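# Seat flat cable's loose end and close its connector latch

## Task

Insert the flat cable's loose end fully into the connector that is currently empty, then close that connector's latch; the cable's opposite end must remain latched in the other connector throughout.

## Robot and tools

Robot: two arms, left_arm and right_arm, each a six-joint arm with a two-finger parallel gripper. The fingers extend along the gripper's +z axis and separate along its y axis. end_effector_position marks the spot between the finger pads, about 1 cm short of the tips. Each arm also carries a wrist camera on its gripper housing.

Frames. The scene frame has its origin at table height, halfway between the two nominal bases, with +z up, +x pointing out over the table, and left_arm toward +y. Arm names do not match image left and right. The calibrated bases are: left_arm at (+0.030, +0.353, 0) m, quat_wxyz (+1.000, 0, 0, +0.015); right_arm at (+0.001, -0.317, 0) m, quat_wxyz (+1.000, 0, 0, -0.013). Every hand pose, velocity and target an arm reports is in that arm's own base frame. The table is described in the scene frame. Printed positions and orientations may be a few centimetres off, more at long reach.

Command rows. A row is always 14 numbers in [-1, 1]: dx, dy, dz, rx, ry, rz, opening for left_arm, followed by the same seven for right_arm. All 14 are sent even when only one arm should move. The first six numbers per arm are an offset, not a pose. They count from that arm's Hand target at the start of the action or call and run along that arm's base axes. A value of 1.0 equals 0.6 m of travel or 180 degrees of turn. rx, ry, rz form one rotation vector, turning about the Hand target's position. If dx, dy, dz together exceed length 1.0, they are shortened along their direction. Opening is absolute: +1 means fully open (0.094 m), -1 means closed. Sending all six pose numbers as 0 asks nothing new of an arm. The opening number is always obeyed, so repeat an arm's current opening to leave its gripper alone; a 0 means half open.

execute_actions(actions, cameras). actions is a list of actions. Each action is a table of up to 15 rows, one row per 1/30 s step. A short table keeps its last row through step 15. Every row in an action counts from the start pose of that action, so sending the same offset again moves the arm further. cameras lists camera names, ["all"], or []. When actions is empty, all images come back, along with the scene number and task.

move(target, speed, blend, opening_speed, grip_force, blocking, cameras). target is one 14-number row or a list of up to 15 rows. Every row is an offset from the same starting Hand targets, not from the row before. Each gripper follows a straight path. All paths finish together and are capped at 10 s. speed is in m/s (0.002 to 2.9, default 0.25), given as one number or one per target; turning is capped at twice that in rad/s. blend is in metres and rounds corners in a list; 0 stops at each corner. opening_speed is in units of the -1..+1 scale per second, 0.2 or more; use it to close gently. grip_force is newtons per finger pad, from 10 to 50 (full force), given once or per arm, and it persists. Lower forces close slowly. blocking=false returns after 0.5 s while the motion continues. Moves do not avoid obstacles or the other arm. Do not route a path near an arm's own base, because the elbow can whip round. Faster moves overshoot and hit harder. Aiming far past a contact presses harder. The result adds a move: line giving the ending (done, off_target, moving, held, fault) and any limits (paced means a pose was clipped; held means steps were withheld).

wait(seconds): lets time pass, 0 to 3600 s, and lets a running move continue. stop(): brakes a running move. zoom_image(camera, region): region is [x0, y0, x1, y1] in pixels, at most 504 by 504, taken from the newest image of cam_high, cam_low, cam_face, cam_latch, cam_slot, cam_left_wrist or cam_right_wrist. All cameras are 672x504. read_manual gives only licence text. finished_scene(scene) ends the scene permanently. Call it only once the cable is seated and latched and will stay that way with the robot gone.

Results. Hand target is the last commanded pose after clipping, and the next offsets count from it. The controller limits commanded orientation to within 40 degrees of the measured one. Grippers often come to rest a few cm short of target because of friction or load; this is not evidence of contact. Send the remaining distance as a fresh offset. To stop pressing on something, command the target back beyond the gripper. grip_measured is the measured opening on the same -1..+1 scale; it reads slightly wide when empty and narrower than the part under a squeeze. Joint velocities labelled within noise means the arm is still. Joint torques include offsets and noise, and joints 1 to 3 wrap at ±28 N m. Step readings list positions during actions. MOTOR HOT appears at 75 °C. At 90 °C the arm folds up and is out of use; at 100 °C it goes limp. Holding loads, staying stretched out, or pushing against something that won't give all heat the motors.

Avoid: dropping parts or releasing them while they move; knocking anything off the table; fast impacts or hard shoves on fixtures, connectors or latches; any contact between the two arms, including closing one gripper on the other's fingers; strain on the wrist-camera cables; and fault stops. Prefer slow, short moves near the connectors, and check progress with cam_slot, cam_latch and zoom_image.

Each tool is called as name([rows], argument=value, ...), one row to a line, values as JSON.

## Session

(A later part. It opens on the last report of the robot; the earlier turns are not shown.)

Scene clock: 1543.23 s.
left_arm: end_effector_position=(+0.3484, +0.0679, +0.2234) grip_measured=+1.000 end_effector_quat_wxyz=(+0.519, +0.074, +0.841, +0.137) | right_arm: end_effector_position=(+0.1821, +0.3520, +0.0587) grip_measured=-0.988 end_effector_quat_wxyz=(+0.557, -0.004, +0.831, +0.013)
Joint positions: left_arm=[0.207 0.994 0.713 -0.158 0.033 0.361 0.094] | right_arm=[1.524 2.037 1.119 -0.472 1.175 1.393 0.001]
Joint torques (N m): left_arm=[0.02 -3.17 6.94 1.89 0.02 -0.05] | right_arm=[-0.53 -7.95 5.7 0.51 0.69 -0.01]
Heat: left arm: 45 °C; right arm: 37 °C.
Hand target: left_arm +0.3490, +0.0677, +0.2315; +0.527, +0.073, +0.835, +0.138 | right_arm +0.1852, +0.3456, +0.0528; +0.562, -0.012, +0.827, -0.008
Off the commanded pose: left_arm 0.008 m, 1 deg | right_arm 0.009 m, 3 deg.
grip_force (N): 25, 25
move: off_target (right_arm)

move(target=[0,0,0,0,0,0,1, 0,-0.0033,-0.0003,-0.0048,0,0,-1], speed=0.03)

wait(seconds=0.1, cameras=["cam_latch", "cam_face", "cam_slot"])

zoom_image(camera="cam_latch", region=[320, 200, 400, 300])

zoom_image(camera="cam_slot", region=[320, 160, 480, 345])

Scene clock: 1552.03 s.
left_arm: end_effector_position=(+0.3484, +0.0679, +0.2234) grip_measured=+1.000 end_effector_quat_wxyz=(+0.519, +0.074, +0.841, +0.137) | right_arm: end_effector_position=(+0.1820, +0.3503, +0.0584) grip_measured=-0.988 end_effector_quat_wxyz=(+0.556, -0.008, +0.831, +0.007)
Joint positions: left_arm=[0.207 0.994 0.713 -0.158 0.033 0.361 0.094] | right_arm=[1.524 2.037 1.119 -0.485 1.175 1.392 0.001]
Joint torques (N m): left_arm=[0.01 -3.15 6.93 1.89 0.02 -0.04] | right_arm=[-0.51 -8.06 5.57 0.45 0.66 -0.02]
Heat: left arm: 45 °C; right arm: 38 °C.
Hand target: left_arm +0.3490, +0.0677, +0.2315; +0.527, +0.073, +0.835, +0.138 | right_arm +0.1852, +0.3436, +0.0526; +0.562, -0.017, +0.827, -0.014
Off the commanded pose: left_arm 0.008 m, 1 deg | right_arm 0.009 m, 3 deg.
grip_force (N): 25, 25
move: off_target (right_arm)

Scene clock: 1552.13 s.
left_arm: end_effector_position=(+0.3484, +0.0679, +0.2234) grip_measured=+1.000 end_effector_quat_wxyz=(+0.519, +0.074, +0.841, +0.137) | right_arm: end_effector_position=(+0.1820, +0.3502, +0.0584) grip_measured=-0.988 end_effector_quat_wxyz=(+0.556, -0.008, +0.831, +0.007)
Joint positions: left_arm=[0.207 0.994 0.713 -0.158 0.033 0.361 0.094] | right_arm=[1.524 2.037 1.119 -0.485 1.175 1.392 0.001]
Joint torques (N m): left_arm=[-0.02 -3.18 6.91 1.89 0.02 -0.04] | right_arm=[-0.61 -7.99 5.44 0.49 0.65 -0.02]
Heat: left arm: 45 °C; right arm: 38 °C.
Hand target: left_arm +0.3490, +0.0677, +0.2315; +0.527, +0.073, +0.835, +0.138 | right_arm +0.1852, +0.3436, +0.0526; +0.562, -0.017, +0.827, -0.014
Tool commands: left_gripper/opening=+1.0 right_gripper/opening=-1.0
Off the commanded pose: left_arm 0.008 m, 1 deg | right_arm 0.009 m, 3 deg.
grip_force (N): 25, 25
wait: 0.10 s; no rest
Images, in order (width x height): cam_face 672x504, cam_latch 672x504, cam_slot 672x504.

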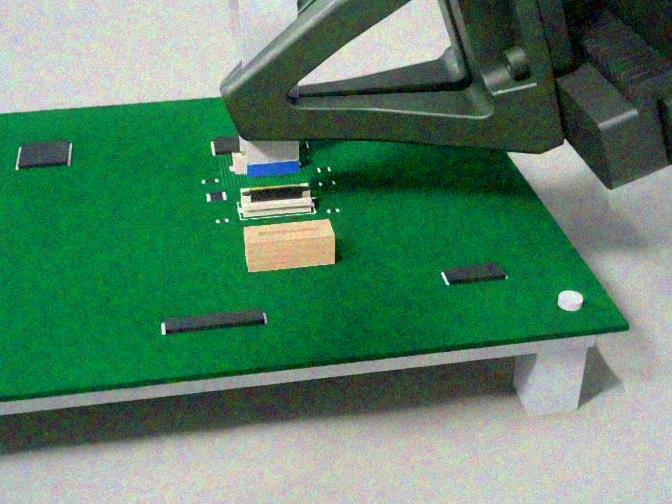

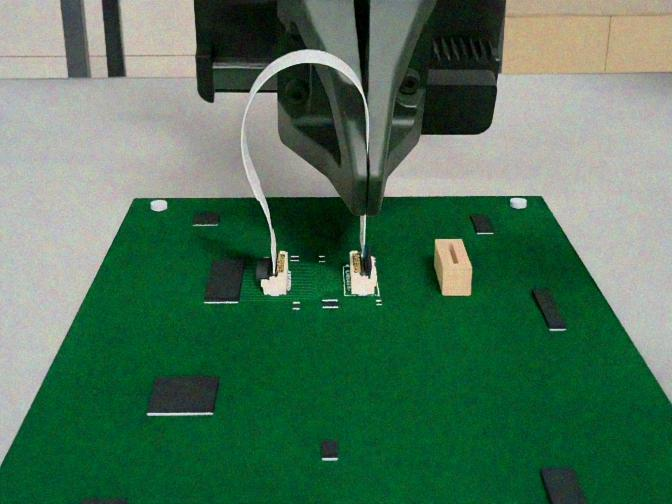

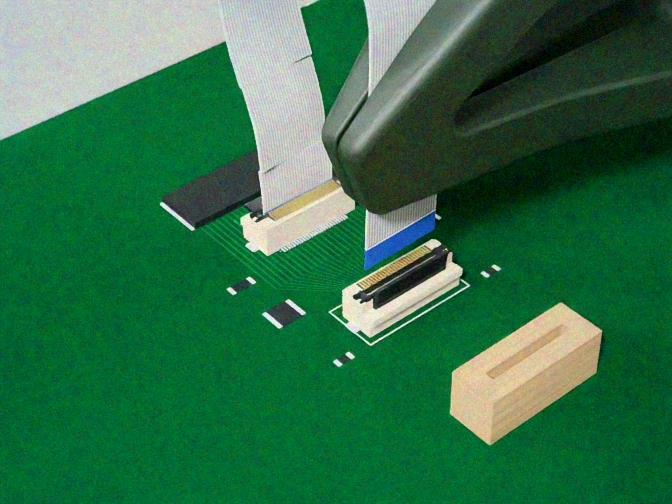

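Scaled by 5.040 from the camera's image (finer frame: 960x720).

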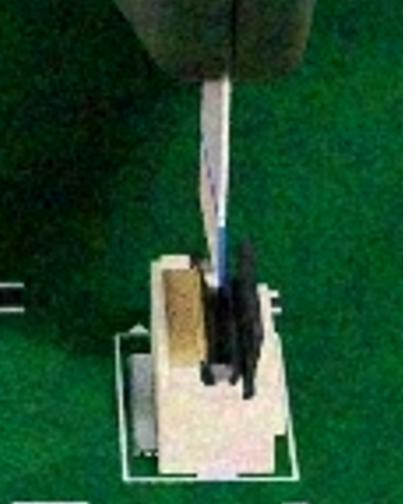

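Scaled by 2.724 from the camera's image (finer frame: 960x720).

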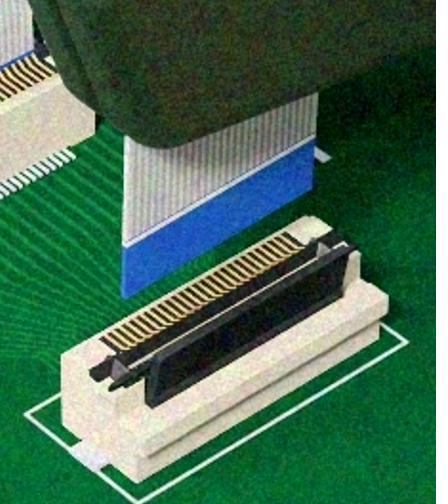

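move(target=[0,0,0,0,0,0,1, 0,0.006,0,0.009,0,0,-1], speed=0.03)

Scene clock: 1600.57 s.
left_arm: end_effector_position=(+0.3484, +0.0679, +0.2234) grip_measured=+1.000 end_effector_quat_wxyz=(+0.519, +0.074, +0.841, +0.137) | right_arm: end_effector_position=(+0.1820, +0.3502, +0.0584) grip_measured=-0.988 end_effector_quat_wxyz=(+0.556, -0.008, +0.831, +0.007)
Joint positions: left_arm=[0.207 0.994 0.713 -0.158 0.033 0.361 0.094] | right_arm=[1.524 2.037 1.119 -0.485 1.175 1.392 0.001]
Joint torques (N m): left_arm=[-0.02 -3.18 6.93 1.89 0.02 -0.04] | right_arm=[-0.65 -7.86 5.56 0.75 0.63 0.01]
Heat: left arm: 45 °C; right arm: 38 °C.
Hand target: left_arm +0.3490, +0.0677, +0.2315; +0.527, +0.073, +0.835, +0.138 | right_arm +0.1852, +0.3472, +0.0526; +0.562, -0.009, +0.827, -0.002
Off the commanded pose: left_arm 0.008 m, 1 deg | right_arm 0.007 m, 1 deg.
grip_force (N): 25, 25
move: done

move(target=[0,0,0,0,0,0,1, 0,0.0008,-0.005,-0.001,0,0,-1], speed=0.02)

wait(seconds=0.1, cameras=["cam_latch", "cam_face", "cam_slot"])

zoom_image(camera="cam_latch", region=[320, 200, 400, 300])

zoom_image(camera="cam_slot", region=[320, 160, 480, 345])

zoom_image(camera="cam_face", region=[200, 90, 360, 250])

Scene clock: 1608.03 s.
left_arm: end_effector_position=(+0.3484, +0.0679, +0.2234) grip_measured=+1.000 end_effector_quat_wxyz=(+0.519, +0.074, +0.841, +0.137) | right_arm: end_effector_position=(+0.1820, +0.3501, +0.0546) grip_measured=-0.988 end_effector_quat_wxyz=(+0.556, -0.010, +0.831, +0.004)
Joint positions: left_arm=[0.207 0.994 0.713 -0.158 0.033 0.361 0.094] | right_arm=[1.524 2.048 1.119 -0.481 1.175 1.392 0.001]
Joint torques (N m): left_arm=[-0.02 -3.18 6.93 1.89 0.02 -0.04] | right_arm=[-0.58 -8.05 5.72 0.72 0.64 0.03]
Heat: left arm: 45 °C; right arm: 38 °C.
Hand target: left_arm +0.3490, +0.0677, +0.2315; +0.527, +0.073, +0.835, +0.138 | right_arm +0.1852, +0.3477, +0.0497; +0.562, -0.010, +0.827, -0.004
Off the commanded pose: left_arm 0.008 m, 1 deg | right_arm 0.006 m, 1 deg.
grip_force (N): 25, 25
move: done

Scene clock: 1608.13 s.
left_arm: end_effector_position=(+0.3484, +0.0679, +0.2234) grip_measured=+1.000 end_effector_quat_wxyz=(+0.519, +0.074, +0.841, +0.137) | right_arm: end_effector_position=(+0.1820, +0.3502, +0.0546) grip_measured=-0.988 end_effector_quat_wxyz=(+0.556, -0.010, +0.831, +0.005)
Joint positions: left_arm=[0.207 0.994 0.713 -0.158 0.033 0.361 0.094] | right_arm=[1.524 2.048 1.119 -0.48 1.175 1.392 0.001]
Joint torques (N m): left_arm=[-0.01 -3.17 6.94 1.9 0.02 -0.04] | right_arm=[-0.54 -7.97 5.76 0.78 0.67 0.02]
Heat: left arm: 45 °C; right arm: 38 °C.
Hand target: left_arm +0.3490, +0.0677, +0.2315; +0.527, +0.073, +0.835, +0.138 | right_arm +0.1852, +0.3477, +0.0497; +0.562, -0.010, +0.827, -0.004
Tool commands: left_gripper/opening=+1.0 right_gripper/opening=-1.0
Off the commanded pose: left_arm 0.008 m, 1 deg | right_arm 0.006 m, 1 deg.
grip_force (N): 25, 25
wait: 0.10 s; no rest
Images, in order (width x height): cam_face 672x504, cam_latch 672x504, cam_slot 672x504.

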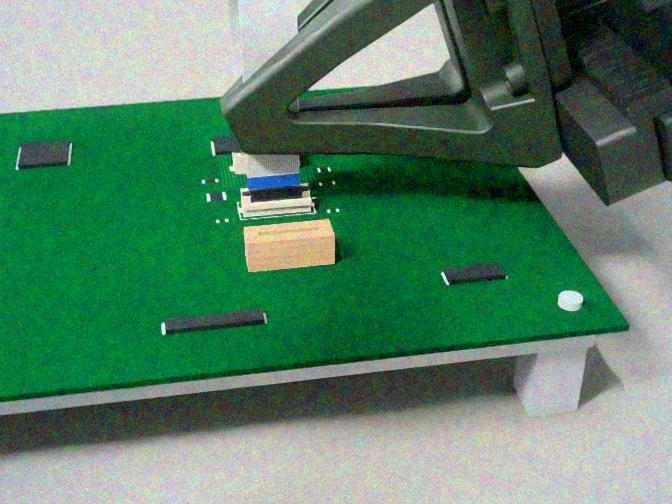

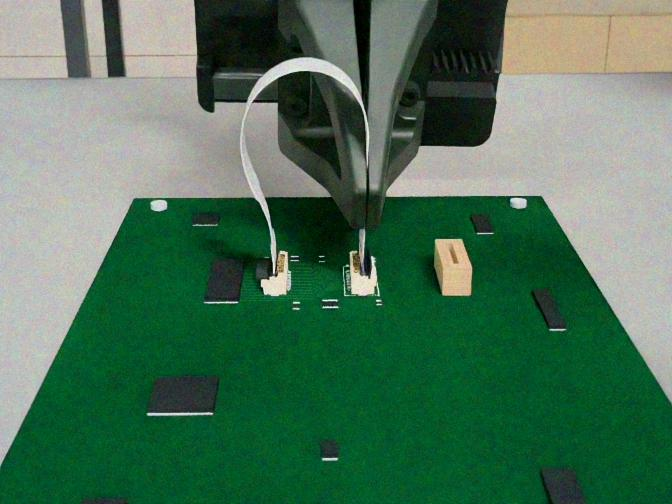

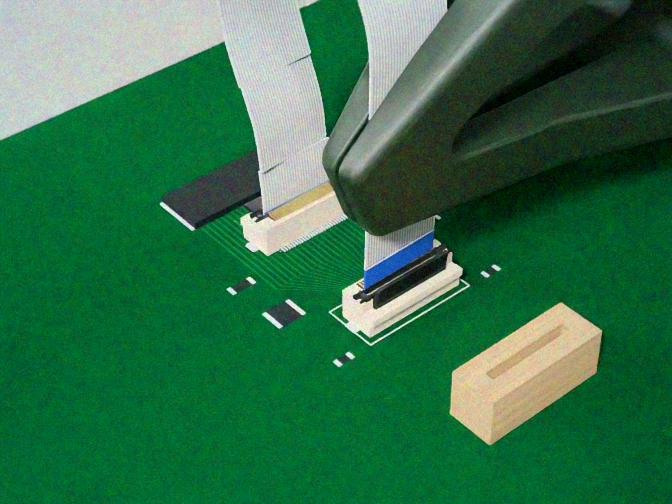

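Scaled by 5.040 from the camera's image (finer frame: 960x720).

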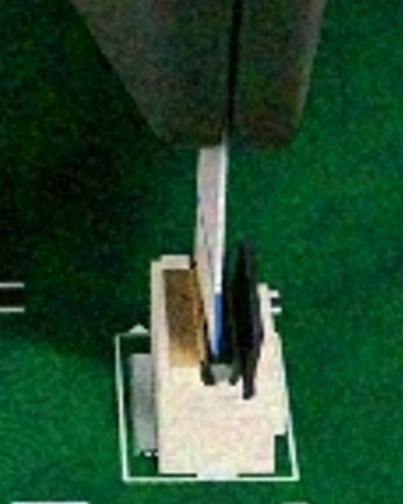

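Scaled by 2.724 from the camera's image (finer frame: 960x720).

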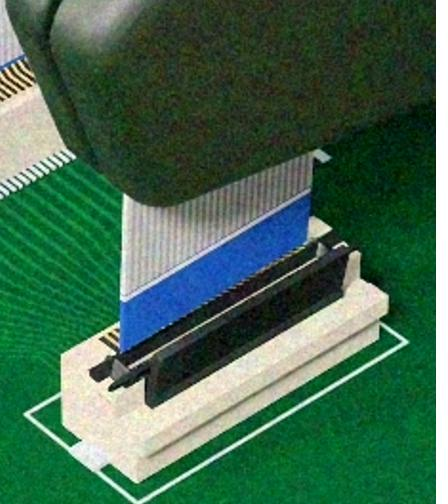

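Scaled by 3.150 from the camera's image (finer frame: 960x720).

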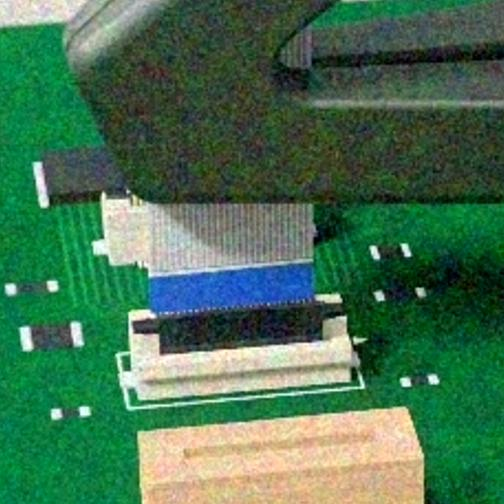

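move(target=[0,0,0,0,0,0,1, -0.010,0,0,0,0,0,-1], speed=0.02)

Scene clock: 1642.70 s.
left_arm: end_effector_position=(+0.3484, +0.0679, +0.2234) grip_measured=+1.000 end_effector_quat_wxyz=(+0.519, +0.074, +0.841, +0.137) | right_arm: end_effector_position=(+0.1806, +0.3487, +0.0538) grip_measured=-0.988 end_effector_quat_wxyz=(+0.557, -0.003, +0.831, +0.007)
Joint positions: left_arm=[0.207 0.994 0.713 -0.158 0.033 0.361 0.094] | right_arm=[1.528 2.051 1.119 -0.495 1.177 1.425 0.001]
Joint torques (N m): left_arm=[0.01 -3.15 6.94 1.9 0.02 -0.04] | right_arm=[0.44 -7.72 6.71 0.44 0.67 0.08]
Heat: left arm: 45 °C; right arm: 38 °C.
Hand target: left_arm +0.3490, +0.0677, +0.2315; +0.527, +0.073, +0.835, +0.138 | right_arm +0.1792, +0.3477, +0.0497; +0.562, -0.010, +0.827, -0.004
Off the commanded pose: left_arm 0.008 m, 1 deg | right_arm 0.004 m, 2 deg.
grip_force (N): 25, 25
move: done

wait(seconds=0.1, cameras=["cam_latch", "cam_face", "cam_slot"])

zoom_image(camera="cam_latch", region=[320, 200, 400, 300])

zoom_image(camera="cam_slot", region=[320, 160, 480, 345])

zoom_image(camera="cam_face", region=[200, 90, 360, 250])

Scene clock: 1662.20 s.
left_arm: end_effector_position=(+0.3484, +0.0679, +0.2234) grip_measured=+1.000 end_effector_quat_wxyz=(+0.519, +0.074, +0.841, +0.137) | right_arm: end_effector_position=(+0.1806, +0.3486, +0.0538) grip_measured=-0.988 end_effector_quat_wxyz=(+0.557, -0.003, +0.831, +0.007)
Joint positions: left_arm=[0.207 0.994 0.713 -0.158 0.033 0.361 0.094] | right_arm=[1.528 2.051 1.119 -0.495 1.177 1.426 0.001]
Joint torques (N m): left_arm=[-0.01 -3.15 6.93 1.89 0.02 -0.04] | right_arm=[0.4 -7.82 6.49 0.44 0.69 0.09]
Heat: left arm: 45 °C; right arm: 37 °C.
Hand target: left_arm +0.3490, +0.0677, +0.2315; +0.527, +0.073, +0.835, +0.138 | right_arm +0.1792, +0.3477, +0.0497; +0.562, -0.009, +0.827, -0.004
Tool commands: left_gripper/opening=+1.0 right_gripper/opening=-1.0
Off the commanded pose: left_arm 0.008 m, 1 deg | right_arm 0.004 m, 2 deg.
grip_force (N): 25, 25
wait: 0.10 s; at rest from the start
Images, in order (width x height): cam_face 672x504, cam_latch 672x504, cam_slot 672x504.

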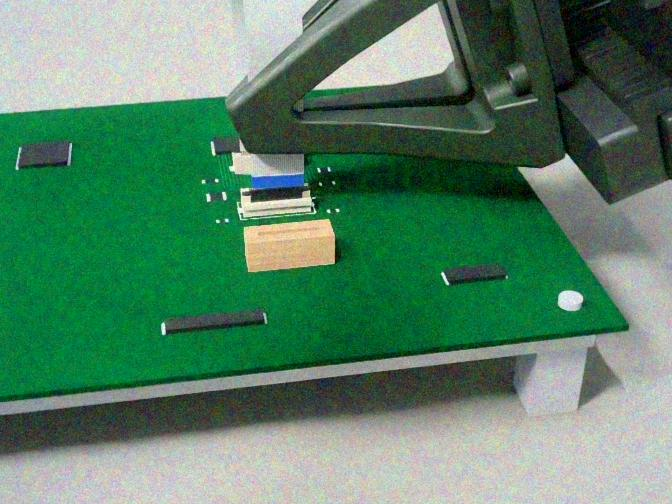

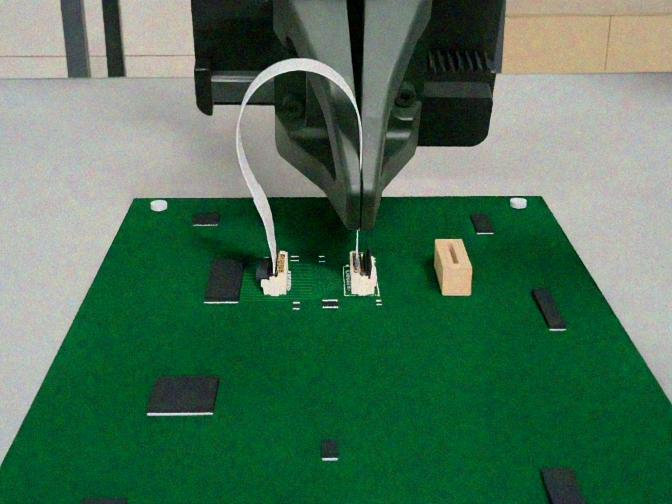

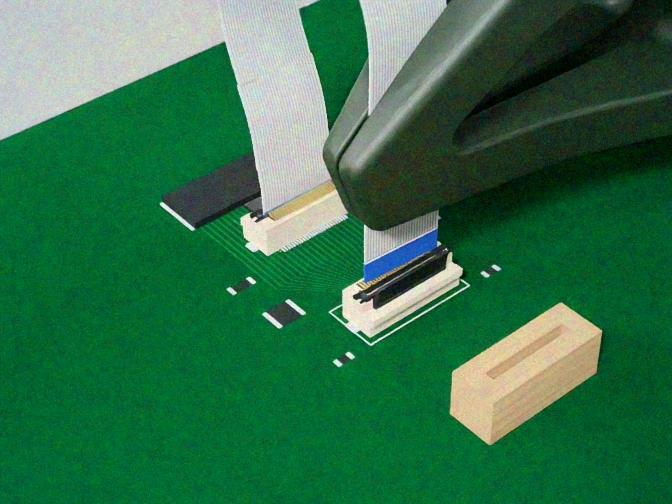

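Scaled by 5.040 from the camera's image (finer frame: 960x720).

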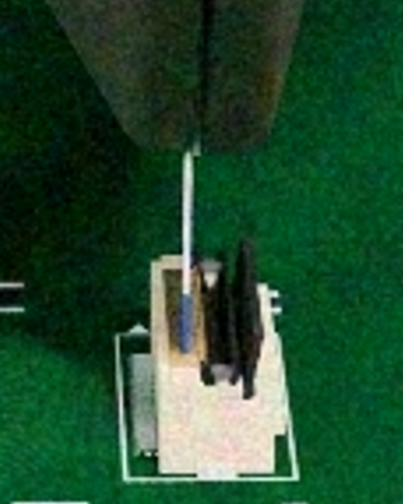

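Scaled by 2.724 from the camera's image (finer frame: 960x720).

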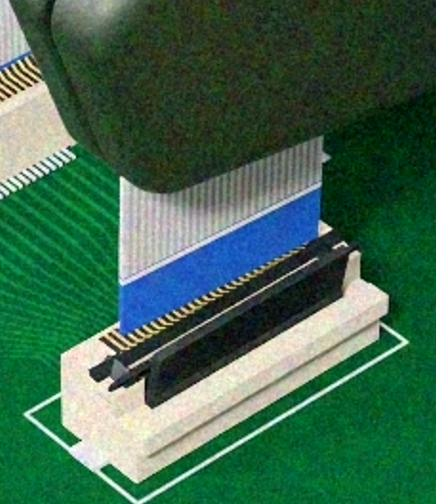

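Scaled by 3.150 from the camera's image (finer frame: 960x720).

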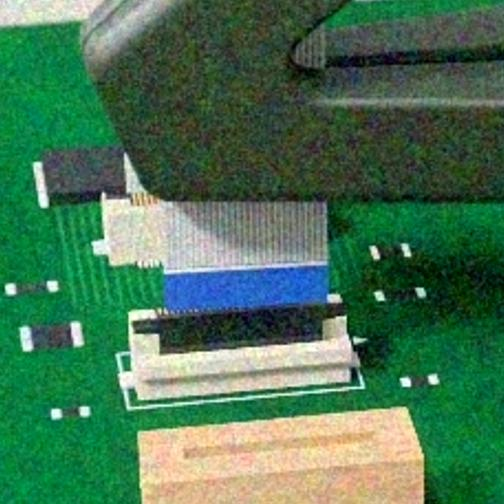

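move(target=[0,0,0,0,0,0,1, 0.0088,0.0092,0.0005,0.0130,0,0,-1], speed=0.02)

wait(seconds=0.1, cameras=["cam_latch", "cam_face", "cam_slot"])

zoom_image(camera="cam_latch", region=[320, 200, 400, 300])

zoom_image(camera="cam_slot", region=[320, 160, 480, 345])

zoom_image(camera="cam_face", region=[200, 90, 360, 250])

Scene clock: 1695.40 s.
left_arm: end_effector_position=(+0.3484, +0.0679, +0.2234) grip_measured=+1.000 end_effector_quat_wxyz=(+0.519, +0.074, +0.841, +0.137) | right_arm: end_effector_position=(+0.1808, +0.3544, +0.0547) grip_measured=-0.988 end_effector_quat_wxyz=(+0.558, +0.001, +0.830, +0.019)
Joint positions: left_arm=[0.207 0.994 0.713 -0.158 0.033 0.361 0.094] | right_arm=[1.528 2.051 1.119 -0.453 1.177 1.406 0.001]
Joint torques (N m): left_arm=[-0.01 -3.15 6.93 1.89 0.02 -0.04] | right_arm=[-0.65 -8.35 5.83 0.83 0.6 -0.02]
Heat: left arm: 45 °C; right arm: 36 °C.
Hand target: left_arm +0.3490, +0.0677, +0.2315; +0.527, +0.073, +0.835, +0.138 | right_arm +0.1845, +0.3532, +0.0500; +0.562, +0.002, +0.827, +0.013
Off the commanded pose: left_arm 0.008 m, 1 deg | right_arm 0.006 m, 1 deg.
grip_force (N): 25, 25
move: done

Scene clock: 1695.50 s.
left_arm: end_effector_position=(+0.3484, +0.0679, +0.2234) grip_measured=+1.000 end_effector_quat_wxyz=(+0.519, +0.074, +0.841, +0.137) | right_arm: end_effector_position=(+0.1808, +0.3545, +0.0548) grip_measured=-0.988 end_effector_quat_wxyz=(+0.558, +0.001, +0.830, +0.020)
Joint positions: left_arm=[0.207 0.994 0.713 -0.158 0.033 0.361 0.094] | right_arm=[1.528 2.051 1.119 -0.453 1.177 1.406 0.001]
Joint torques (N m): left_arm=[-0.01 -3.17 6.93 1.9 0.01 -0.04] | right_arm=[-0.65 -8.1 6.08 0.82 0.58 -0.01]
Heat: left arm: 45 °C; right arm: 36 °C.
Hand target: left_arm +0.3490, +0.0677, +0.2315; +0.527, +0.073, +0.835, +0.138 | right_arm +0.1845, +0.3532, +0.0500; +0.562, +0.002, +0.827, +0.013
Tool commands: left_gripper/opening=+1.0 right_gripper/opening=-1.0
Off the commanded pose: left_arm 0.008 m, 1 deg | right_arm 0.006 m, 1 deg.
grip_force (N): 25, 25
wait: 0.10 s; no rest
Images, in order (width x height): cam_face 672x504, cam_latch 672x504, cam_slot 672x504.

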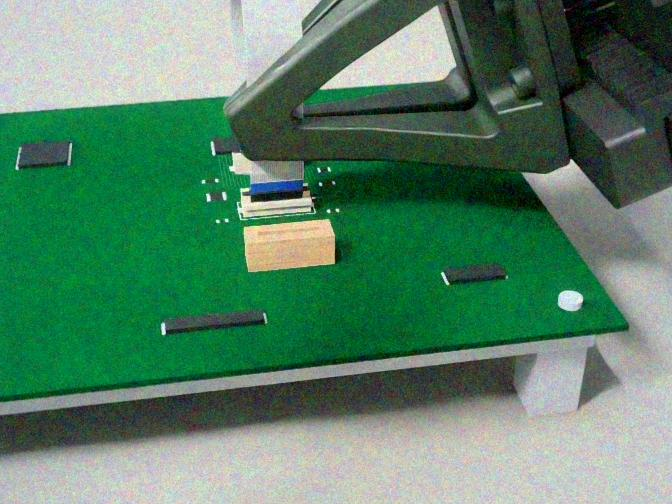

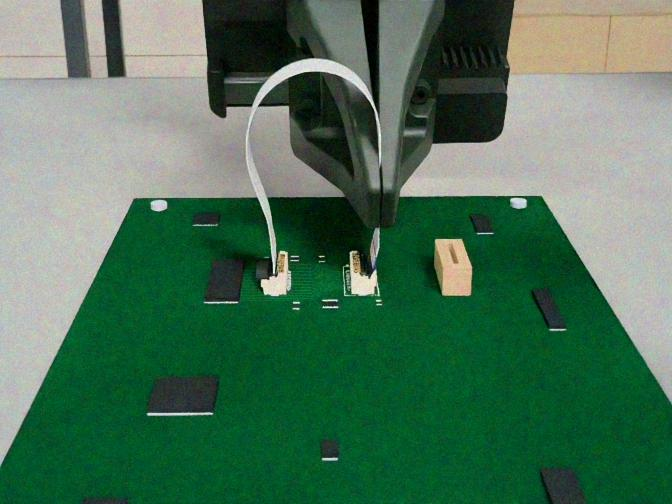

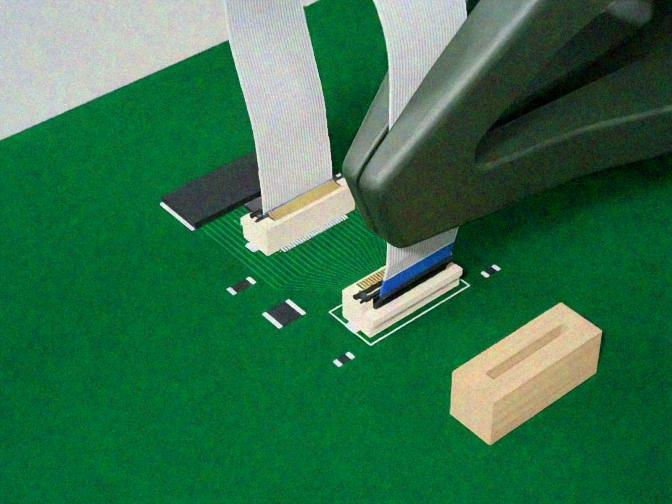

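Scaled by 5.040 from the camera's image (finer frame: 960x720).

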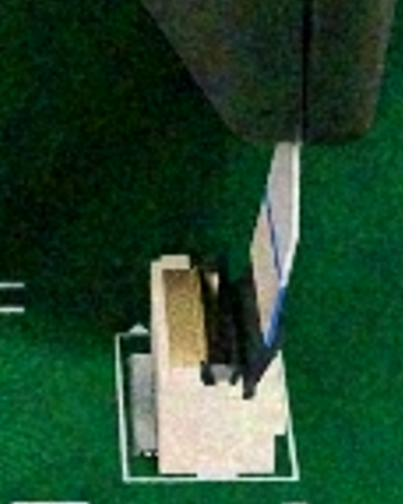

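Scaled by 2.724 from the camera's image (finer frame: 960x720).

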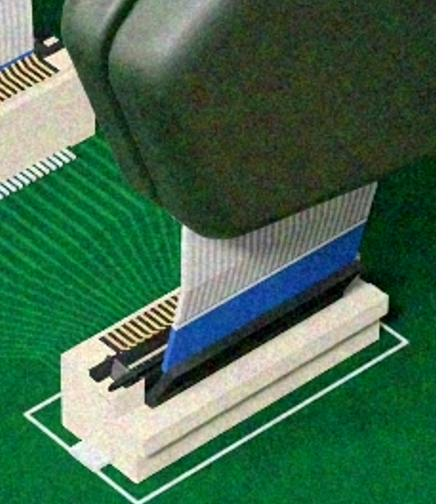

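Scaled by 3.150 from the camera's image (finer frame: 960x720).

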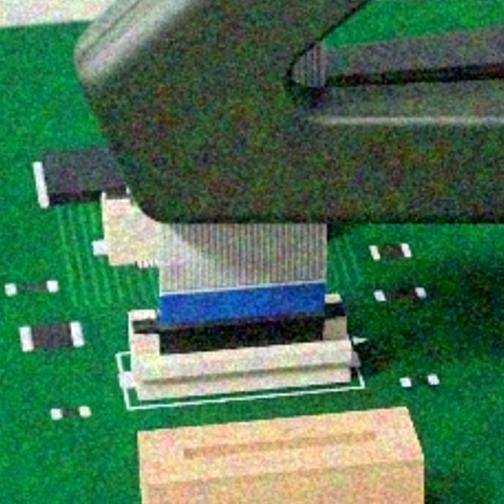

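move(target=[0,0,0,0,0,0,1, 0,-0.002,0.016,0,0,0,-1], speed=0.03)

wait(seconds=0.1, cameras=["cam_latch", "cam_slot"])

zoom_image(camera="cam_latch", region=[320, 200, 400, 300])

zoom_image(camera="cam_slot", region=[320, 160, 480, 345])

Scene clock: 1714.77 s.
left_arm: end_effector_position=(+0.3484, +0.0679, +0.2234) grip_measured=+1.000 end_effector_quat_wxyz=(+0.519, +0.074, +0.841, +0.137) | right_arm: end_effector_position=(+0.1808, +0.3543, +0.0547) grip_measured=-0.988 end_effector_quat_wxyz=(+0.558, +0.000, +0.830, +0.019)
Joint positions: left_arm=[0.207 0.994 0.713 -0.158 0.033 0.361 0.094] | right_arm=[1.528 2.051 1.119 -0.454 1.177 1.404 0.001]
Joint torques (N m): left_arm=[-0.02 -3.17 6.97 1.89 0.01 -0.04] | right_arm=[-0.81 -10.58 6.19 0.56 0.6 -0.03]
Heat: left arm: 45 °C; right arm: 36 °C.
Hand target: left_arm +0.3490, +0.0677, +0.2315; +0.527, +0.073, +0.835, +0.138 | right_arm +0.1845, +0.3520, +0.0596; +0.562, +0.002, +0.827, +0.013
Off the commanded pose: left_arm 0.008 m, 1 deg | right_arm 0.006 m, 1 deg.
grip_force (N): 25, 25
move: done

Scene clock: 1714.87 s.
left_arm: end_effector_position=(+0.3484, +0.0679, +0.2234) grip_measured=+1.000 end_effector_quat_wxyz=(+0.519, +0.074, +0.841, +0.137) | right_arm: end_effector_position=(+0.1808, +0.3543, +0.0547) grip_measured=-0.988 end_effector_quat_wxyz=(+0.558, -0.001, +0.830, +0.018)
Joint positions: left_arm=[0.207 0.994 0.713 -0.158 0.033 0.361 0.094] | right_arm=[1.528 2.051 1.119 -0.454 1.177 1.403 0.001]
Joint torques (N m): left_arm=[-0.02 -3.17 6.95 1.89 0.02 -0.04] | right_arm=[-0.72 -10.69 6.41 0.53 0.63 -0.03]
Heat: left arm: 45 °C; right arm: 36 °C.
Hand target: left_arm +0.3490, +0.0677, +0.2315; +0.527, +0.073, +0.835, +0.138 | right_arm +0.1845, +0.3520, +0.0596; +0.562, +0.002, +0.827, +0.013
Tool commands: left_gripper/opening=+1.0 right_gripper/opening=-1.0
Off the commanded pose: left_arm 0.008 m, 1 deg | right_arm 0.006 m, 1 deg.
grip_force (N): 25, 25
wait: 0.10 s; no rest

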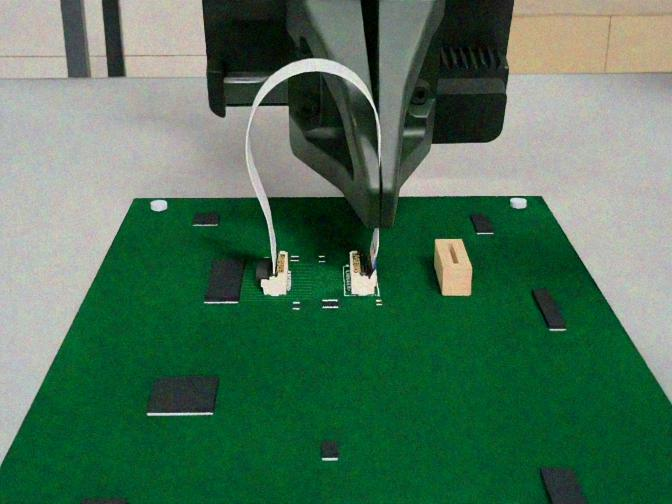

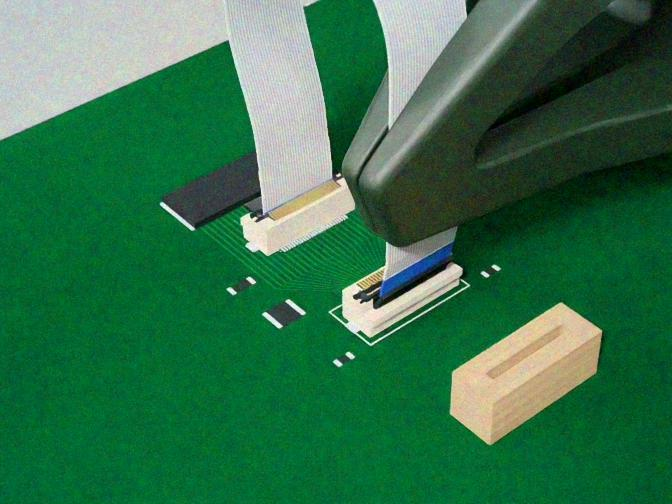

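Scaled by 5.040 from the camera's image (finer frame: 960x720).

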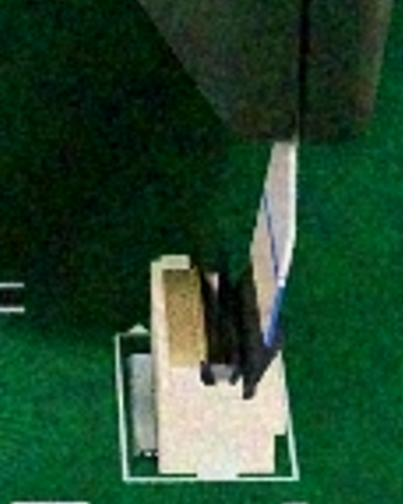

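Scaled by 2.724 from the camera's image (finer frame: 960x720).

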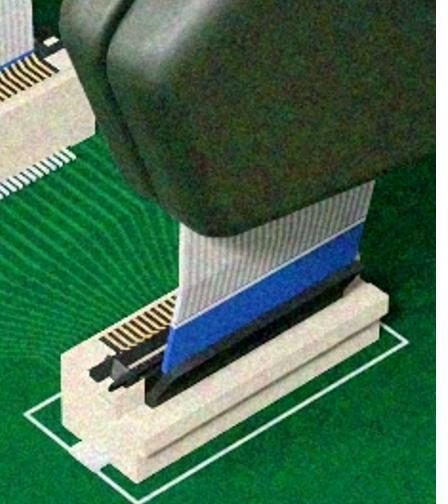

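move(target=[0,0,0,0,0,0,1, 0,-0.004,0.010,-0.004,0,0,-1], speed=0.03)

wait(seconds=0.1, cameras=["cam_latch", "cam_slot"])

zoom_image(camera="cam_latch", region=[320, 200, 400, 300])

zoom_image(camera="cam_slot", region=[320, 160, 480, 345])

Scene clock: 1724.23 s.
left_arm: end_effector_position=(+0.3484, +0.0679, +0.2234) grip_measured=+1.000 end_effector_quat_wxyz=(+0.519, +0.074, +0.841, +0.137) | right_arm: end_effector_position=(+0.1813, +0.3501, +0.0541) grip_measured=-0.988 end_effector_quat_wxyz=(+0.557, -0.008, +0.830, +0.006)
Joint positions: left_arm=[0.207 0.994 0.713 -0.158 0.033 0.361 0.094] | right_arm=[1.526 2.051 1.119 -0.482 1.177 1.402 0.001]
Joint torques (N m): left_arm=[-0.02 -3.17 6.94 1.89 0.02 -0.04] | right_arm=[-0.69 -12.3 6.6 0.44 0.62 -0.02]
Heat: left arm: 45 °C; right arm: 36 °C.
Hand target: left_arm +0.3490, +0.0677, +0.2315; +0.527, +0.073, +0.835, +0.138 | right_arm +0.1845, +0.3496, +0.0656; +0.562, -0.001, +0.827, +0.008
Off the commanded pose: left_arm 0.008 m, 1 deg | right_arm 0.012 m, 1 deg.
grip_force (N): 25, 25
move: off_target (right_arm)

Scene clock: 1724.33 s.
left_arm: end_effector_position=(+0.3484, +0.0679, +0.2234) grip_measured=+1.000 end_effector_quat_wxyz=(+0.519, +0.074, +0.841, +0.137) | right_arm: end_effector_position=(+0.1813, +0.3500, +0.0541) grip_measured=-0.988 end_effector_quat_wxyz=(+0.557, -0.008, +0.830, +0.006)
Joint positions: left_arm=[0.207 0.994 0.713 -0.158 0.033 0.361 0.094] | right_arm=[1.526 2.051 1.119 -0.482 1.177 1.402 0.001]
Joint torques (N m): left_arm=[-0.01 -3.18 6.93 1.89 0.01 -0.04] | right_arm=[-0.69 -12.27 6.65 0.42 0.62 0]
Heat: left arm: 45 °C; right arm: 36 °C.
Hand target: left_arm +0.3490, +0.0677, +0.2315; +0.527, +0.073, +0.835, +0.138 | right_arm +0.1845, +0.3496, +0.0656; +0.562, -0.001, +0.827, +0.008
Tool commands: left_gripper/opening=+1.0 right_gripper/opening=-1.0
Off the commanded pose: left_arm 0.008 m, 1 deg | right_arm 0.012 m, 1 deg.
grip_force (N): 25, 25
wait: 0.10 s; no rest

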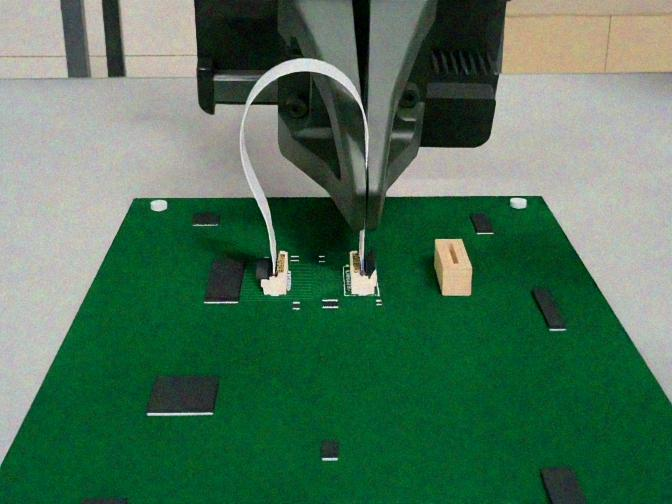

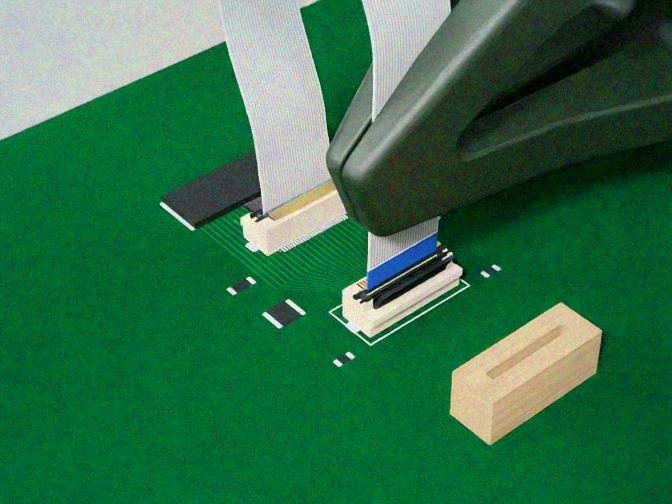

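Scaled by 5.040 from the camera's image (finer frame: 960x720).

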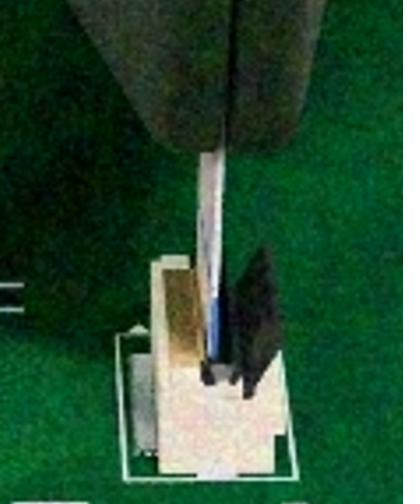

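Scaled by 2.724 from the camera's image (finer frame: 960x720).

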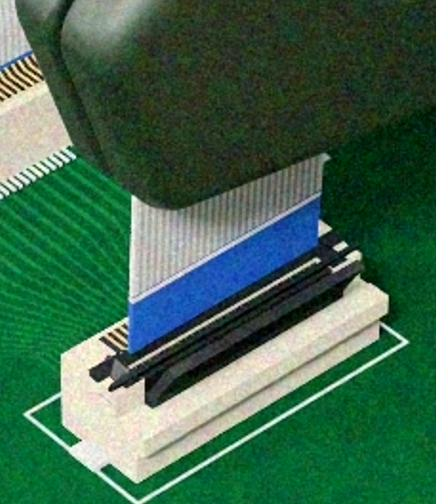

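wait(seconds=0.1, cameras=["cam_face"])

zoom_image(camera="cam_face", region=[220, 140, 330, 222])

Scene clock: 1741.93 s.
left_arm: end_effector_position=(+0.3484, +0.0679, +0.2234) grip_measured=+1.000 end_effector_quat_wxyz=(+0.519, +0.074, +0.841, +0.137) | right_arm: end_effector_position=(+0.1813, +0.3500, +0.0541) grip_measured=-0.988 end_effector_quat_wxyz=(+0.557, -0.008, +0.830, +0.006)
Joint positions: left_arm=[0.207 0.994 0.713 -0.158 0.033 0.361 0.094] | right_arm=[1.526 2.051 1.119 -0.482 1.177 1.402 0.001]
Joint torques (N m): left_arm=[-0.01 -3.18 6.94 1.89 0.02 -0.04] | right_arm=[-0.51 -12.27 6.61 0.46 0.62 -0.03]
Heat: left arm: 45 °C; right arm: 36 °C.
Hand target: left_arm +0.3490, +0.0677, +0.2315; +0.527, +0.073, +0.835, +0.138 | right_arm +0.1845, +0.3496, +0.0656; +0.562, -0.001, +0.827, +0.008
Tool commands: left_gripper/opening=+1.0 right_gripper/opening=-1.0
Off the commanded pose: left_arm 0.008 m, 1 deg | right_arm 0.012 m, 1 deg.
grip_force (N): 25, 25
wait: 0.10 s; at rest from the start

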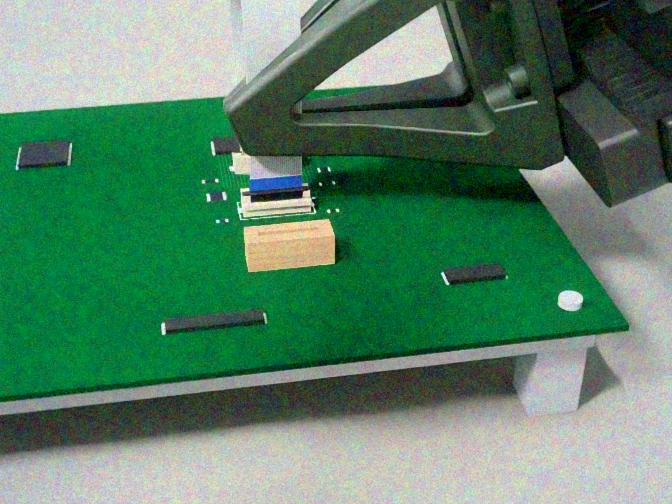

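Scaled by 4.582 from the camera's image (finer frame: 960x720).

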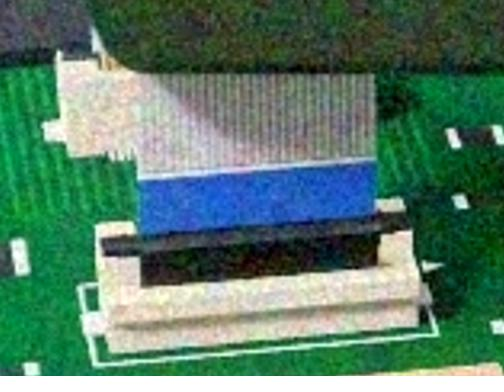

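move(target=[0,0,0,0,0,0,1, 0,-0.0043,-0.025,-0.0064,0,0,-1], speed=0.04)

Scene clock: 1761.83 s.
left_arm: end_effector_position=(+0.3484, +0.0679, +0.2234) grip_measured=+1.000 end_effector_quat_wxyz=(+0.519, +0.074, +0.841, +0.137) | right_arm: end_effector_position=(+0.1813, +0.3507, +0.0542) grip_measured=-0.988 end_effector_quat_wxyz=(+0.557, -0.007, +0.830, +0.007)
Joint positions: left_arm=[0.207 0.994 0.713 -0.158 0.033 0.361 0.094] | right_arm=[1.526 2.051 1.119 -0.478 1.177 1.402 0.001]
Joint torques (N m): left_arm=[-0.01 -3.15 6.93 1.89 0.02 -0.04] | right_arm=[-0.69 -8.92 4.98 0.73 0.69 0]
Heat: left arm: 45 °C; right arm: 37 °C.
Hand target: left_arm +0.3490, +0.0677, +0.2315; +0.527, +0.073, +0.835, +0.138 | right_arm +0.1845, +0.3470, +0.0506; +0.562, -0.007, +0.827, +0.000
Off the commanded pose: left_arm 0.008 m, 1 deg | right_arm 0.006 m, 1 deg.
grip_force (N): 25, 25
move: done

wait(seconds=0.1, cameras=["cam_latch", "cam_slot"])

zoom_image(camera="cam_latch", region=[340, 230, 390, 290])

zoom_image(camera="cam_slot", region=[330, 220, 480, 345])

Scene clock: 1772.77 s.
left_arm: end_effector_position=(+0.3484, +0.0679, +0.2234) grip_measured=+1.000 end_effector_quat_wxyz=(+0.519, +0.074, +0.841, +0.137) | right_arm: end_effector_position=(+0.1813, +0.3507, +0.0542) grip_measured=-0.988 end_effector_quat_wxyz=(+0.557, -0.007, +0.830, +0.008)
Joint positions: left_arm=[0.207 0.994 0.713 -0.158 0.033 0.361 0.094] | right_arm=[1.526 2.051 1.119 -0.478 1.177 1.402 0.001]
Joint torques (N m): left_arm=[0.02 -3.15 6.93 1.89 0.01 -0.05] | right_arm=[-0.68 -8.84 5.22 0.74 0.65 0]
Heat: left arm: 45 °C; right arm: 37 °C.
Hand target: left_arm +0.3490, +0.0677, +0.2315; +0.527, +0.073, +0.835, +0.138 | right_arm +0.1845, +0.3470, +0.0506; +0.562, -0.007, +0.827, +0.000
Tool commands: left_gripper/opening=+1.0 right_gripper/opening=-1.0
Off the commanded pose: left_arm 0.008 m, 1 deg | right_arm 0.006 m, 1 deg.
grip_force (N): 25, 25
wait: 0.10 s; at rest from the start

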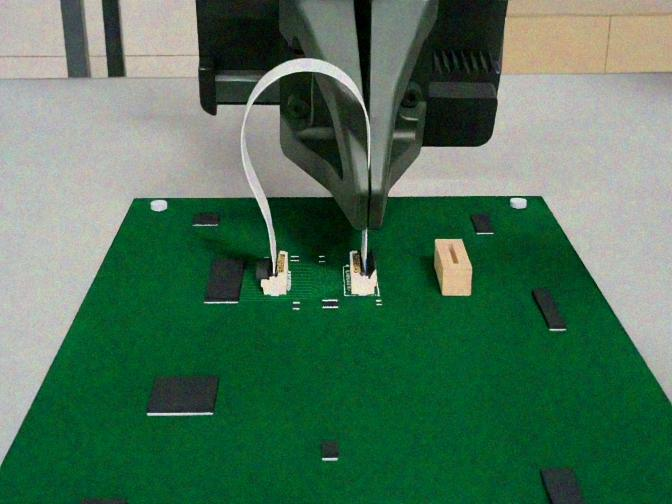

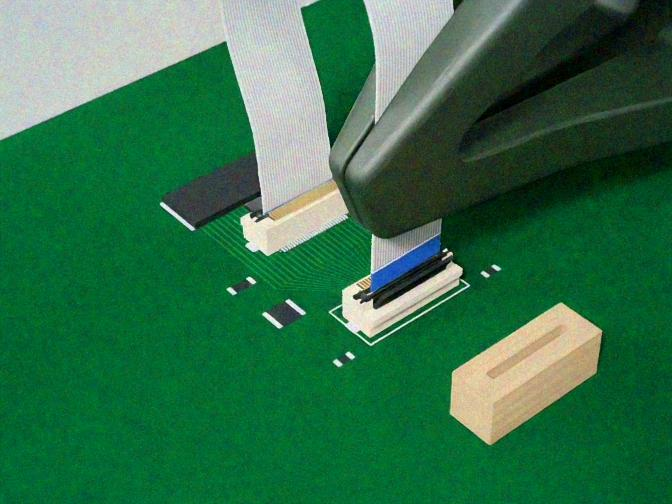

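Scaled by 8.400 from the camera's image (finer frame: 960x720).

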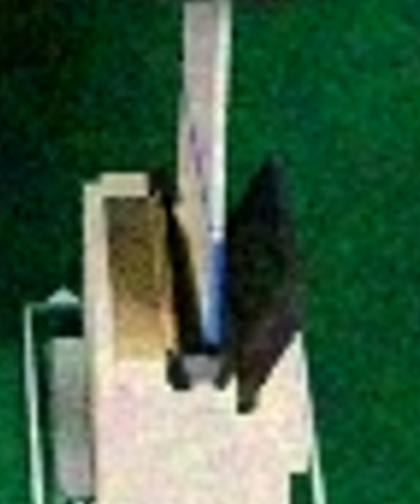

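Scaled by 3.360 from the camera's image (finer frame: 960x720).

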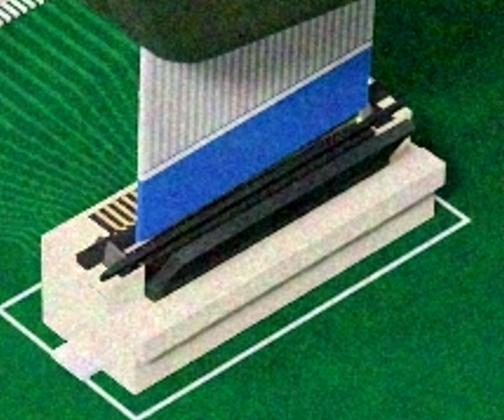

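move(target=[0,0,0,0,0,0,1, 0,-0.0085,0,-0.0124,0,0,-1], speed=0.03)

Scene clock: 1794.70 s.
left_arm: end_effector_position=(+0.3484, +0.0679, +0.2234) grip_measured=+1.000 end_effector_quat_wxyz=(+0.519, +0.074, +0.841, +0.137) | right_arm: end_effector_position=(+0.1813, +0.3495, +0.0540) grip_measured=-0.988 end_effector_quat_wxyz=(+0.557, -0.011, +0.830, +0.003)
Joint positions: left_arm=[0.207 0.994 0.713 -0.158 0.033 0.361 0.094] | right_arm=[1.526 2.051 1.119 -0.487 1.177 1.399 0.001]
Joint torques (N m): left_arm=[-0.02 -3.15 6.91 1.89 0.02 -0.04] | right_arm=[-0.73 -8.95 5.2 0.41 0.68 -0.02]
Heat: left arm: 45 °C; right arm: 37 °C.
Hand target: left_arm +0.3490, +0.0677, +0.2315; +0.527, +0.073, +0.835, +0.138 | right_arm +0.1845, +0.3419, +0.0506; +0.562, -0.018, +0.827, -0.016
Off the commanded pose: left_arm 0.008 m, 1 deg | right_arm 0.009 m, 2 deg.
grip_force (N): 25, 25
move: done


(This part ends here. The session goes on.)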